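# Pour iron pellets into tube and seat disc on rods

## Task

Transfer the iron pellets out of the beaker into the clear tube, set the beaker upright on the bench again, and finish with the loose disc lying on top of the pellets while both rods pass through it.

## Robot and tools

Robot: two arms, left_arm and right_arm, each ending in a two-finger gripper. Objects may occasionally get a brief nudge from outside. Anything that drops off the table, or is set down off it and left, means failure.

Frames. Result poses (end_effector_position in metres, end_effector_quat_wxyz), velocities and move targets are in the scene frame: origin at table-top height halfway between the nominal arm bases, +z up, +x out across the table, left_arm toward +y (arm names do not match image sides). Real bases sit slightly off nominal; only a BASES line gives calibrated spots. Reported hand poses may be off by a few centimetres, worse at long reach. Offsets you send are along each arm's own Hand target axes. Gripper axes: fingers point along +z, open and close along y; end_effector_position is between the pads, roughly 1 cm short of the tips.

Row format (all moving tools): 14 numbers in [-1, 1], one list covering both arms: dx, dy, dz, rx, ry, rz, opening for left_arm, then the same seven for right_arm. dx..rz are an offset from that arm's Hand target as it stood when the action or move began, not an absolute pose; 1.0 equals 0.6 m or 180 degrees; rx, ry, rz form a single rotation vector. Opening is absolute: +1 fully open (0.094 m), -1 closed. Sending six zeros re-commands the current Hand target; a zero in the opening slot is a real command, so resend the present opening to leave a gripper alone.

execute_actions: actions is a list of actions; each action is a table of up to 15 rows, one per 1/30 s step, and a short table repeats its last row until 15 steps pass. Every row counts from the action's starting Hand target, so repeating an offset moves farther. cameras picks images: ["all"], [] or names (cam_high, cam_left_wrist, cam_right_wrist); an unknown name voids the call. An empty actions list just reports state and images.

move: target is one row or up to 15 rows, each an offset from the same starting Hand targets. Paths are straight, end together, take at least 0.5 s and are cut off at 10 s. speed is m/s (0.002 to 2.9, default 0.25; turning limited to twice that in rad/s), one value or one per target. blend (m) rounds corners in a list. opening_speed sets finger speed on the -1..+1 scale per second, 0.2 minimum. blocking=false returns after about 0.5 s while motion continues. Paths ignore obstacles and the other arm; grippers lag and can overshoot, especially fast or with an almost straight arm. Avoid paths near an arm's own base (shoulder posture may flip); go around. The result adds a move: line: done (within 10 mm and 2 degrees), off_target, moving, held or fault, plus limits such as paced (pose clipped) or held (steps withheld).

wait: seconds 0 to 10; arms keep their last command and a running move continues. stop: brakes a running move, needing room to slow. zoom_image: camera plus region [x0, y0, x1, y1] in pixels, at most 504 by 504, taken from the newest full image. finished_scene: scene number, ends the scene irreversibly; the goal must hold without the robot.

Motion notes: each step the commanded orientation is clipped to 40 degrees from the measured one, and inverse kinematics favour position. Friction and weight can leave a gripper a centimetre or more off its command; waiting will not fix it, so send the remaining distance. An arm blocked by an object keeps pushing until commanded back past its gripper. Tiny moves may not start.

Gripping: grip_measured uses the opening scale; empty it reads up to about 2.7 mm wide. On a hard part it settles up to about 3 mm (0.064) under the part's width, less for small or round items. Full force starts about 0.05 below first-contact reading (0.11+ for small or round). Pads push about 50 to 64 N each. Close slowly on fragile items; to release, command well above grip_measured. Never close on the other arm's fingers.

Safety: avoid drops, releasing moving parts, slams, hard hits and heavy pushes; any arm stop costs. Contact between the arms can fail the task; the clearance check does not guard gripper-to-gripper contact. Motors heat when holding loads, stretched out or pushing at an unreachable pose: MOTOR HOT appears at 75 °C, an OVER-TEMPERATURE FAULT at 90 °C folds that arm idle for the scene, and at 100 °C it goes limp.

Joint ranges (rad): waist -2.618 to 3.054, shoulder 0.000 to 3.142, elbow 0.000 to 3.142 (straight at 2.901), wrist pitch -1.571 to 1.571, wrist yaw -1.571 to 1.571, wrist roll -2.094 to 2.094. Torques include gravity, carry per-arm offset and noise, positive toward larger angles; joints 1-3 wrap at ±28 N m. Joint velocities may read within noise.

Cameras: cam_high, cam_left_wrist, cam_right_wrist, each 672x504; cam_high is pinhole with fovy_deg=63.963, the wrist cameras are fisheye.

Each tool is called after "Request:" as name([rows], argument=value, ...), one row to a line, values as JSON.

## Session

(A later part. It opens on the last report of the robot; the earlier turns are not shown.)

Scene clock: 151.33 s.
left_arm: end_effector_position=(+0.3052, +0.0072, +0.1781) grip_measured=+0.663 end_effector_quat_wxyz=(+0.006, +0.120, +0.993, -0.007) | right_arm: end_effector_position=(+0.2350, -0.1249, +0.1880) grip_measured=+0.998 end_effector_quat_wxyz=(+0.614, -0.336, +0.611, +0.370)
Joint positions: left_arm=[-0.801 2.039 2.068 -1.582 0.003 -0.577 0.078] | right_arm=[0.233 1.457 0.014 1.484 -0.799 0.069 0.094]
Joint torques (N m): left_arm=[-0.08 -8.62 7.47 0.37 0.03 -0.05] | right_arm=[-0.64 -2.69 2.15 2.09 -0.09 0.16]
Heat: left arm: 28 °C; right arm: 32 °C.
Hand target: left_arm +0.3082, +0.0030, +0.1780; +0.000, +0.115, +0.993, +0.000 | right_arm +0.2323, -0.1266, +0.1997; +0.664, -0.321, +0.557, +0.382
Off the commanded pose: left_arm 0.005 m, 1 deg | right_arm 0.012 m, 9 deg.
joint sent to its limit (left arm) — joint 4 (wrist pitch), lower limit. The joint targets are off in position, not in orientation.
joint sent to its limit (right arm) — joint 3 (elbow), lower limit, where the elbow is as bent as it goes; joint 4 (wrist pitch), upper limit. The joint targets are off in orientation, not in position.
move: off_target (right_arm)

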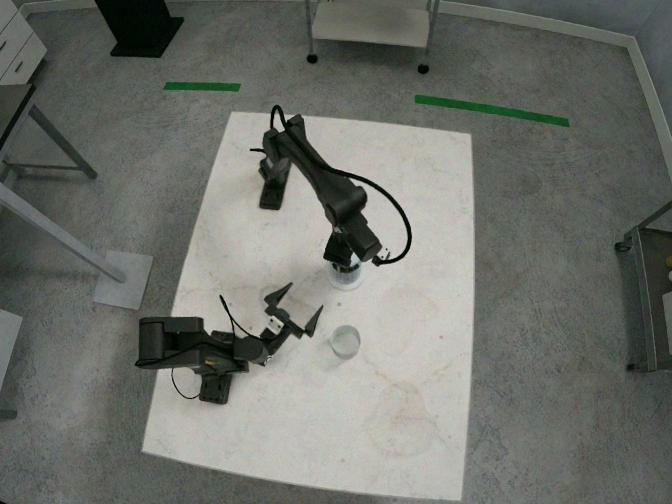

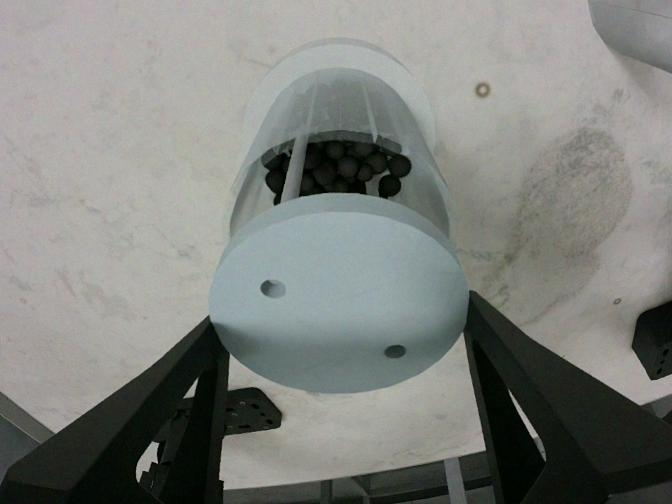

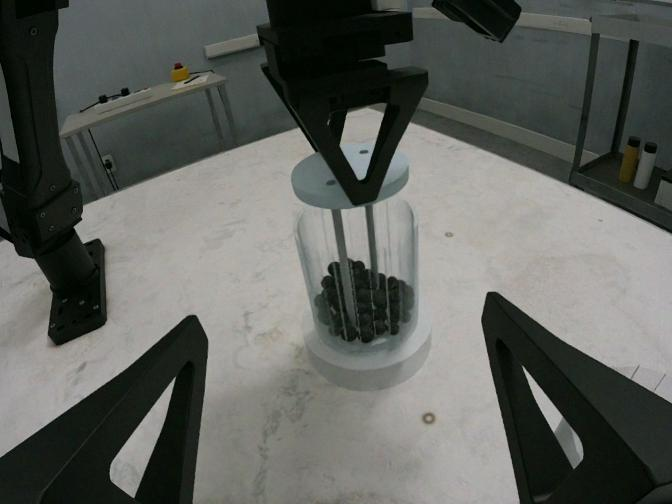

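Request:
move(target=[-0.0005,0,0.0125,0,0,0,0.5,0,0,0,0,0,0,1.0], speed=0.02, cameras=["all"])

Request:
zoom_image(camera="cam_left_wrist", region=[240, 260, 430, 380])

Request:
zoom_image(camera="cam_right_wrist", region=[310, 120, 410, 220])

Scene clock: 154.83 s.
left_arm: end_effector_position=(+0.3055, +0.0069, +0.1719) grip_measured=+0.663 end_effector_quat_wxyz=(-0.001, +0.120, +0.993, -0.001) | right_arm: end_effector_position=(+0.2350, -0.1249, +0.1880) grip_measured=+0.998 end_effector_quat_wxyz=(+0.614, -0.336, +0.611, +0.370)
Joint positions: left_arm=[-0.801 2.056 2.068 -1.584 0.003 -0.577 0.078] | right_arm=[0.233 1.457 0.014 1.484 -0.799 0.069 0.094]
Joint torques (N m): left_arm=[-0.12 -8.83 7.13 0.39 -0.01 -0.01] | right_arm=[-0.65 -2.59 2.11 2.08 -0.08 0.12]
Heat: left arm: 28 °C; right arm: 32 °C.
Hand target: left_arm +0.3085, +0.0029, +0.1705; +0.000, +0.115, +0.993, +0.000 | right_arm +0.2323, -0.1266, +0.1997; +0.664, -0.321, +0.557, +0.382
Off the commanded pose: left_arm 0.005 m, 1 deg | right_arm 0.012 m, 9 deg.
joint sent to its limit (left arm) — joint 4 (wrist pitch), lower limit. The joint targets are off in position, not in orientation.
joint sent to its limit (right arm) — joint 3 (elbow), lower limit, where the elbow is as bent as it goes; joint 4 (wrist pitch), upper limit. The joint targets are off in orientation, not in position.
move: off_target (right_arm)

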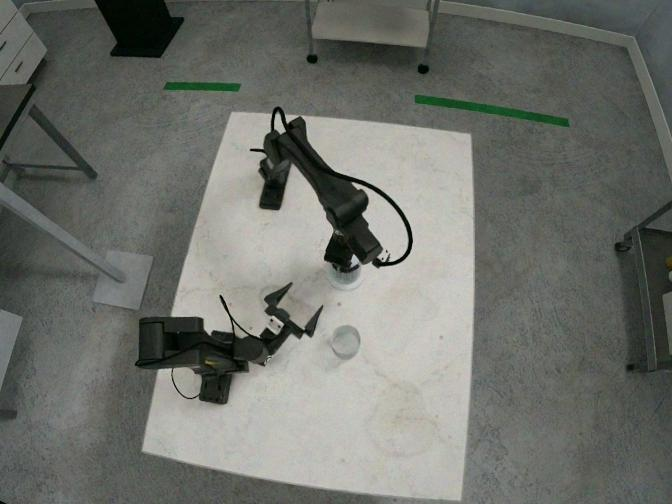

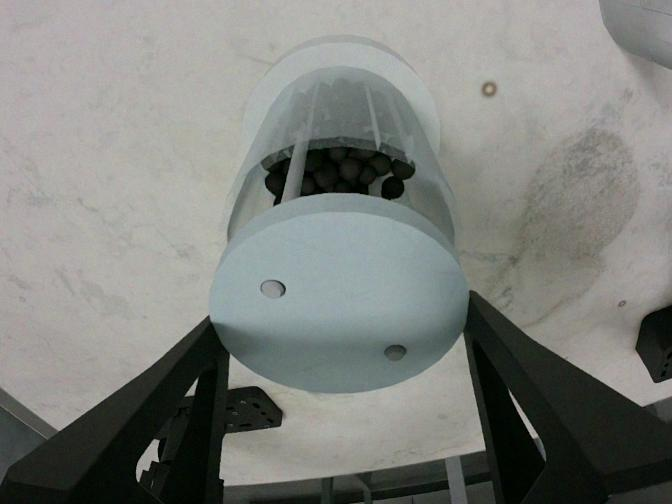

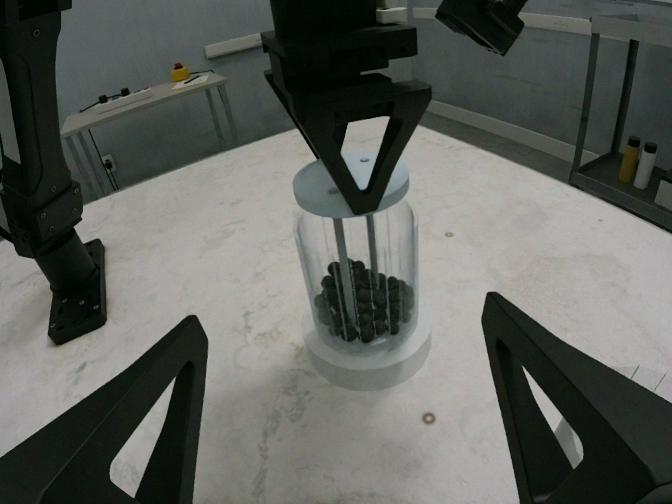

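Scaled by 2.653 from the camera's 672x504 image, which has a finer 960x720 frame.

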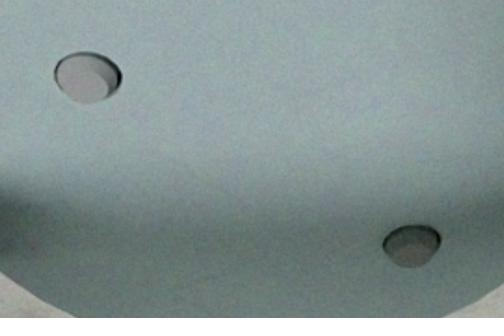

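Scaled by 5.040 from the camera's 672x504 image, which has a finer 960x720 frame.

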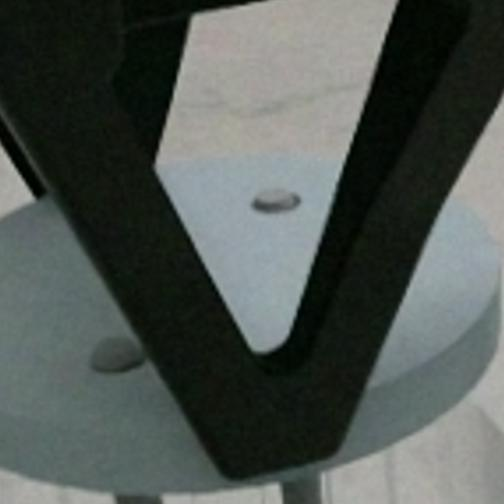

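Request:
move(target=[0,0,0.0167,0,0,0,0.5,0,0,0,0,0,0,1.0], speed=0.03, cameras=["all"])

Request:
zoom_image(camera="cam_right_wrist", region=[270, 120, 450, 300])

Request:
zoom_image(camera="cam_left_wrist", region=[200, 180, 480, 400])

Scene clock: 156.47 s.
left_arm: end_effector_position=(+0.3052, +0.0072, +0.1644) grip_measured=+0.663 end_effector_quat_wxyz=(-0.005, +0.119, +0.993, +0.002) | right_arm: end_effector_position=(+0.2350, -0.1249, +0.1880) grip_measured=+0.998 end_effector_quat_wxyz=(+0.614, -0.336, +0.611, +0.370)
Joint positions: left_arm=[-0.801 2.056 2.037 -1.562 0.003 -0.579 0.078] | right_arm=[0.233 1.457 0.014 1.484 -0.799 0.069 0.094]
Joint torques (N m): left_arm=[0.05 -9.58 5.22 0.53 0.04 -0.11] | right_arm=[-0.7 -2.76 2.03 2.09 -0.08 0.12]
Heat: left arm: 28 °C; right arm: 32 °C.
Hand target: left_arm +0.3085, +0.0029, +0.1604; +0.000, +0.115, +0.993, +0.000 | right_arm +0.2323, -0.1266, +0.1997; +0.664, -0.321, +0.557, +0.382
Off the commanded pose: left_arm 0.007 m, 1 deg | right_arm 0.012 m, 9 deg.
joint sent to its limit (right arm) — joint 3 (elbow), lower limit, where the elbow is as bent as it goes; joint 4 (wrist pitch), upper limit. The joint targets are off in orientation, not in position.
move: off_target (right_arm)

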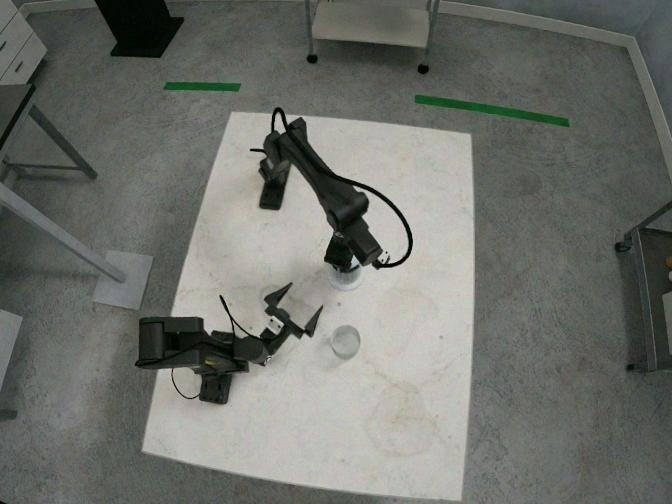

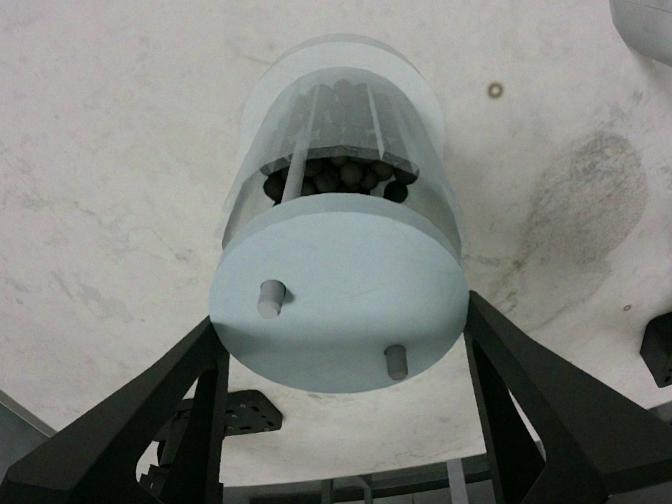

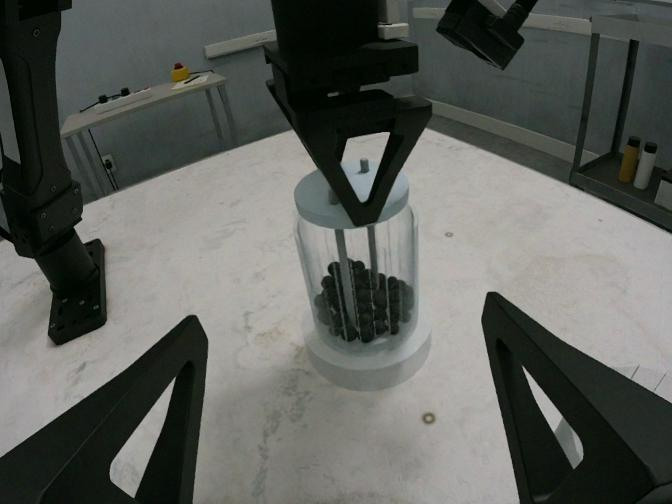

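Scaled by 2.800 from the camera's 672x504 image, which has a finer 960x720 frame.

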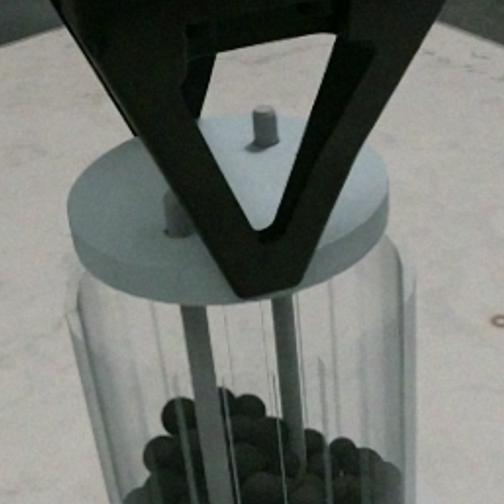

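Scaled by 1.800 from the camera's 672x504 image, which has a finer 960x720 frame.

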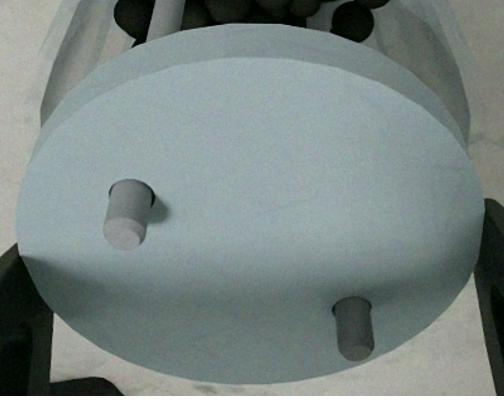

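Request:
move(target=[0,0,0.0083,0,0,0,0.5,0,0,0,0,0,0,1.0], speed=0.03, cameras=["cam_left_wrist","cam_right_wrist"])

Request:
zoom_image(camera="cam_right_wrist", region=[270, 120, 450, 300])

Scene clock: 158.20 s.
left_arm: end_effector_position=(+0.3054, +0.0070, +0.1576) grip_measured=+0.663 end_effector_quat_wxyz=(-0.006, +0.119, +0.993, +0.003) | right_arm: end_effector_position=(+0.2350, -0.1249, +0.1880) grip_measured=+0.998 end_effector_quat_wxyz=(+0.614, -0.336, +0.611, +0.370)
Joint positions: left_arm=[-0.801 2.056 2.01 -1.539 0.003 -0.579 0.078] | right_arm=[0.233 1.457 0.014 1.484 -0.799 0.069 0.094]
Joint torques (N m): left_arm=[0.18 -9.83 5.35 0.59 -0.01 -0.09] | right_arm=[-0.58 -2.66 2.07 2.1 -0.07 0.18]
Heat: left arm: 28 °C; right arm: 32 °C.
Hand target: left_arm +0.3085, +0.0029, +0.1555; +0.000, +0.115, +0.993, +0.000 | right_arm +0.2323, -0.1266, +0.1997; +0.664, -0.321, +0.557, +0.382
Off the commanded pose: left_arm 0.006 m, 1 deg | right_arm 0.012 m, 9 deg.
joint sent to its limit (right arm) — joint 3 (elbow), lower limit, where the elbow is as bent as it goes; joint 4 (wrist pitch), upper limit. The joint targets are off in orientation, not in position.
move: off_target (right_arm)
Images, in order (width x height): cam_left_wrist 672x504, cam_right_wrist 672x504.

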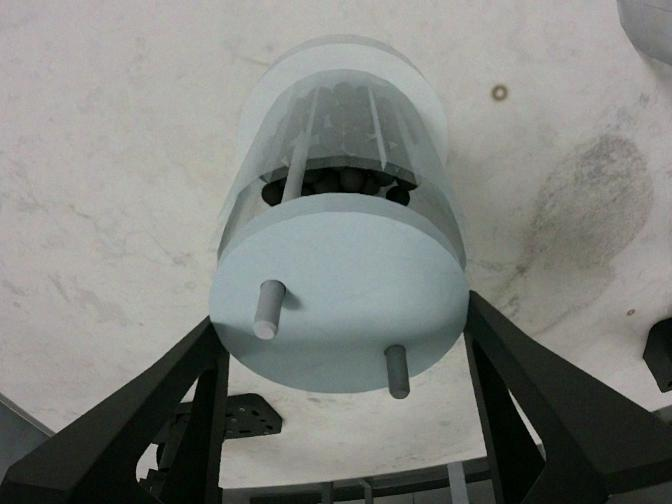

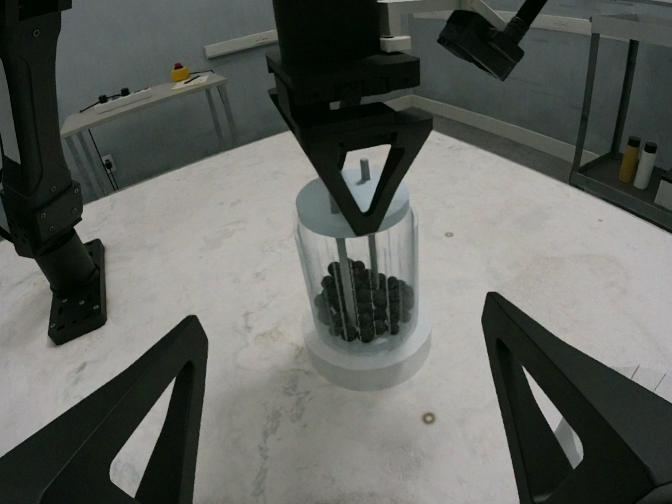

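Scaled by 2.800 from the camera's 672x504 image, which has a finer 960x720 frame.

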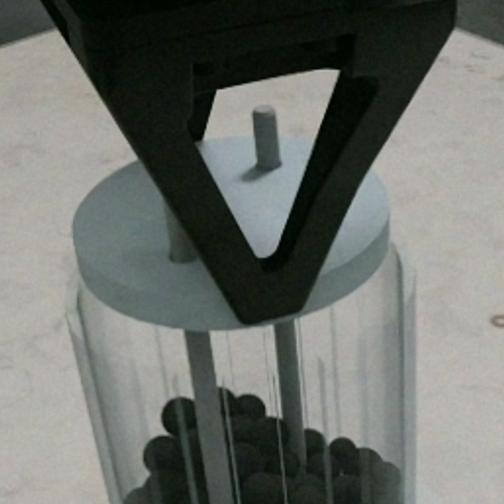

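Request:
move(target=[0,0,0,0,0,0,1.0,0,0,0,0,0,0,1.0], opening_speed=0.3, cameras=["all"])

Request:
zoom_image(camera="cam_right_wrist", region=[270, 120, 470, 400])

Request:
zoom_image(camera="cam_left_wrist", region=[200, 50, 480, 400])

Scene clock: 160.93 s.
left_arm: end_effector_position=(+0.3054, +0.0070, +0.1576) grip_measured=+0.998 end_effector_quat_wxyz=(-0.006, +0.119, +0.993, +0.003) | right_arm: end_effector_position=(+0.2350, -0.1249, +0.1880) grip_measured=+0.998 end_effector_quat_wxyz=(+0.614, -0.336, +0.611, +0.370)
Joint positions: left_arm=[-0.801 2.056 2.01 -1.539 0.003 -0.579 0.094] | right_arm=[0.233 1.457 0.014 1.484 -0.799 0.069 0.094]
Joint torques (N m): left_arm=[-0.16 -10.19 5.31 0.54 0.07 -0.08] | right_arm=[-0.64 -2.62 2.04 2.1 -0.09 0.14]
Heat: left arm: 28 °C; right arm: 32 °C.
Hand target: left_arm +0.3085, +0.0029, +0.1555; +0.000, +0.115, +0.993, +0.000 | right_arm +0.2323, -0.1266, +0.1997; +0.664, -0.321, +0.557, +0.382
Off the commanded pose: left_arm 0.006 m, 1 deg | right_arm 0.012 m, 9 deg.
joint sent to its limit (right arm) — joint 3 (elbow), lower limit, where the elbow is as bent as it goes; joint 4 (wrist pitch), upper limit. The joint targets are off in orientation, not in position.
move: off_target (right_arm)

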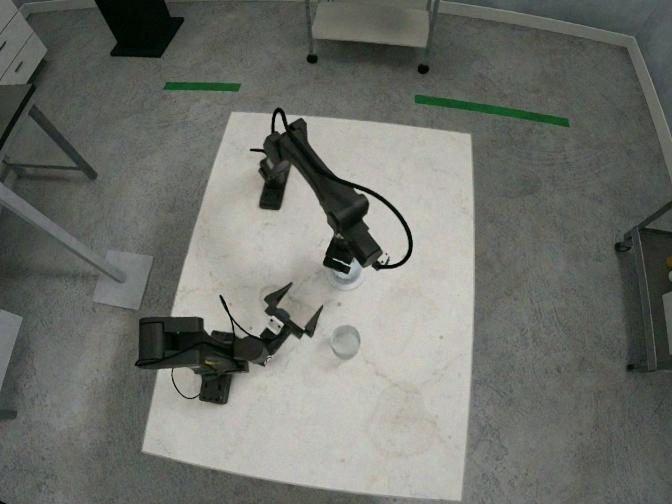

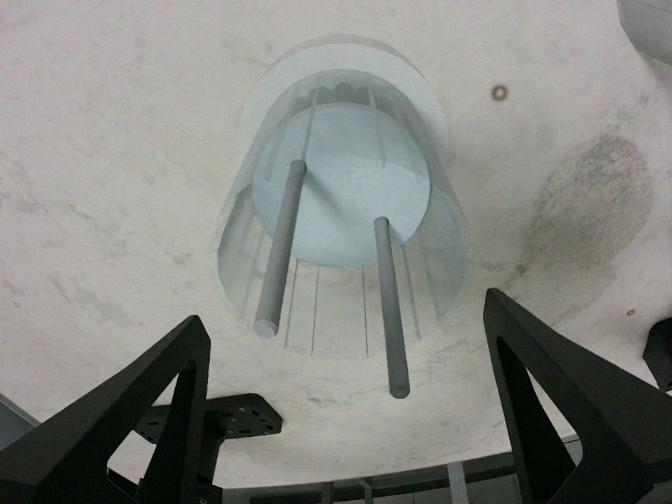

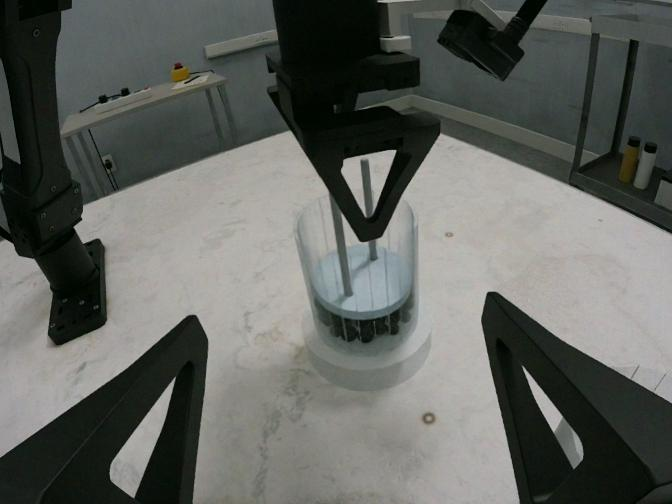

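Scaled by 1.800 from the camera's 672x504 image, which has a finer 960x720 frame.

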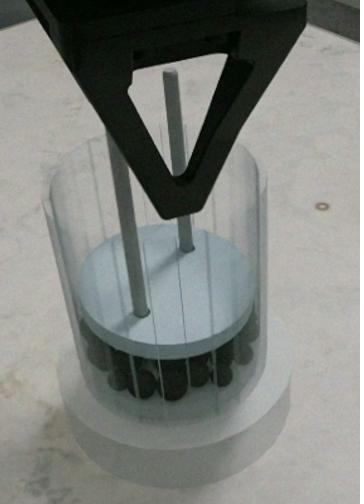

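Scaled by 1.440 from the camera's 672x504 image, which has a finer 960x720 frame.

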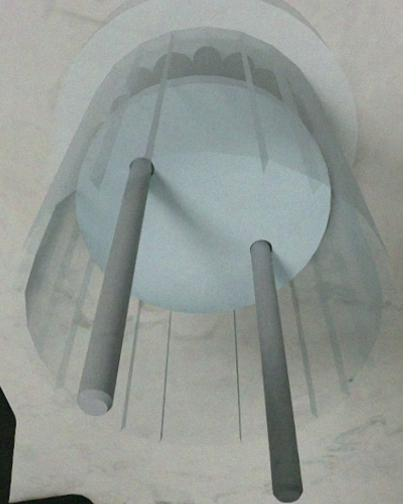

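Request:
move([
  [0,0,-0.06,0,0,0,1.0,0,0,0,0,0,0,1.0],
  [0.03,0.15,-0.06,0,0,0,1.0,0,0,0,0,0,0,1.0],
], speed=0.2, cameras=["all"])

Request:
zoom_image(camera="cam_right_wrist", region=[270, 120, 470, 400])

Request:
zoom_image(camera="cam_high", region=[280, 220, 400, 380])

Scene clock: 163.07 s.
left_arm: end_effector_position=(+0.3138, +0.0925, +0.1786) grip_measured=+0.999 end_effector_quat_wxyz=(-0.018, +0.105, +0.994, +0.007) | right_arm: end_effector_position=(+0.2350, -0.1249, +0.1880) grip_measured=+0.998 end_effector_quat_wxyz=(+0.614, -0.336, +0.611, +0.370)
Joint positions: left_arm=[-0.606 1.876 1.841 -1.574 0.006 -0.411 0.094] | right_arm=[0.233 1.457 0.014 1.484 -0.799 0.069 0.094]
Joint torques (N m): left_arm=[-0.31 -12.6 5.33 0.28 0.02 0.06] | right_arm=[-0.51 -2.67 2.11 2.11 -0.11 0.14]
Heat: left arm: 28 °C; right arm: 32 °C.
Hand target: left_arm +0.3115, +0.0947, +0.1914; +0.000, +0.115, +0.993, +0.000 | right_arm +0.2323, -0.1266, +0.1997; +0.664, -0.321, +0.557, +0.382
Off the commanded pose: left_arm 0.013 m, 2 deg | right_arm 0.012 m, 9 deg.
joint sent to its limit (right arm) — joint 3 (elbow), lower limit, where the elbow is as bent as it goes; joint 4 (wrist pitch), upper limit. The joint targets are off in orientation, not in position.
move: off_target (left_arm, right_arm)

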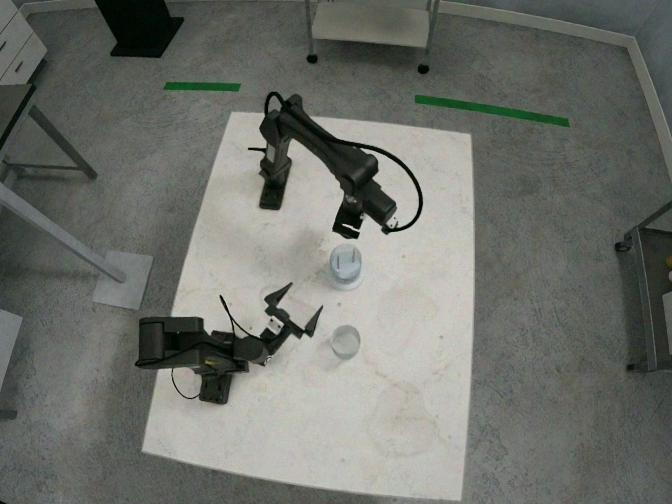

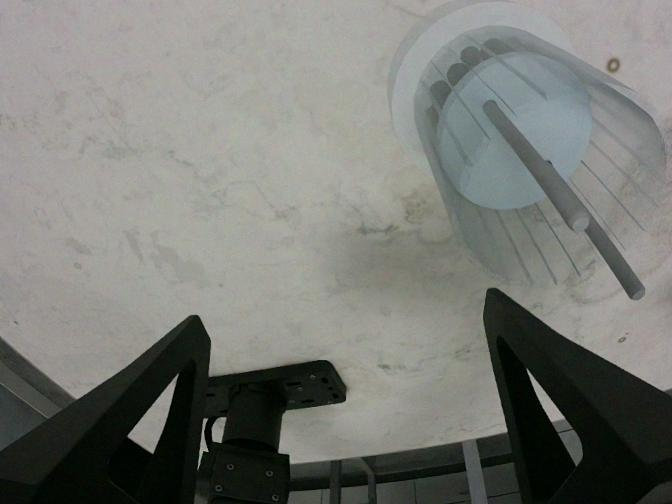

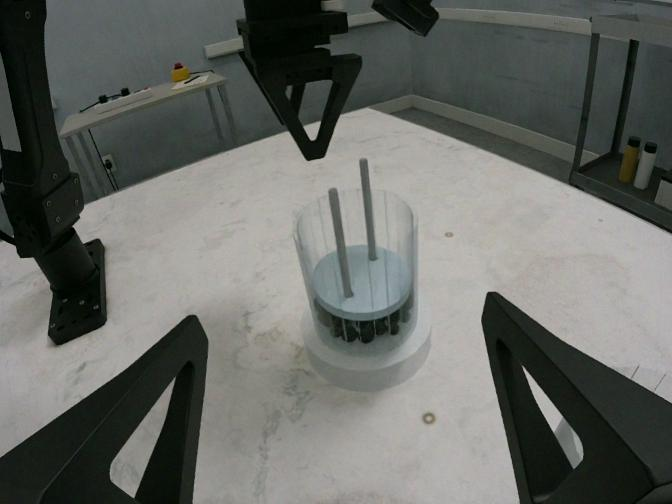

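Scaled by 1.800 from the camera's 672x504 image, which has a finer 960x720 frame.

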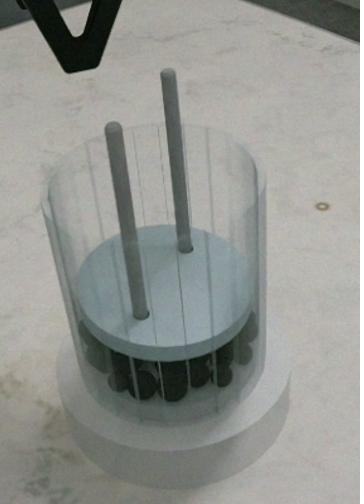

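Scaled by 3.150.

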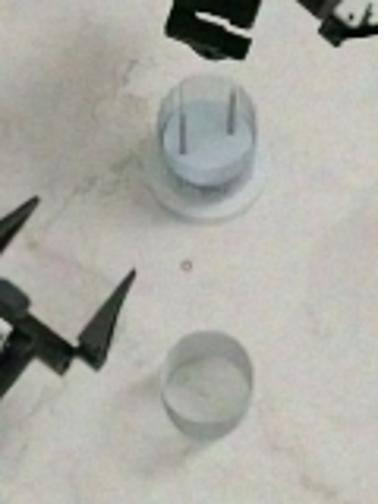

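Request:
finished_scene(scene=1)

The scene is finished: the task was done.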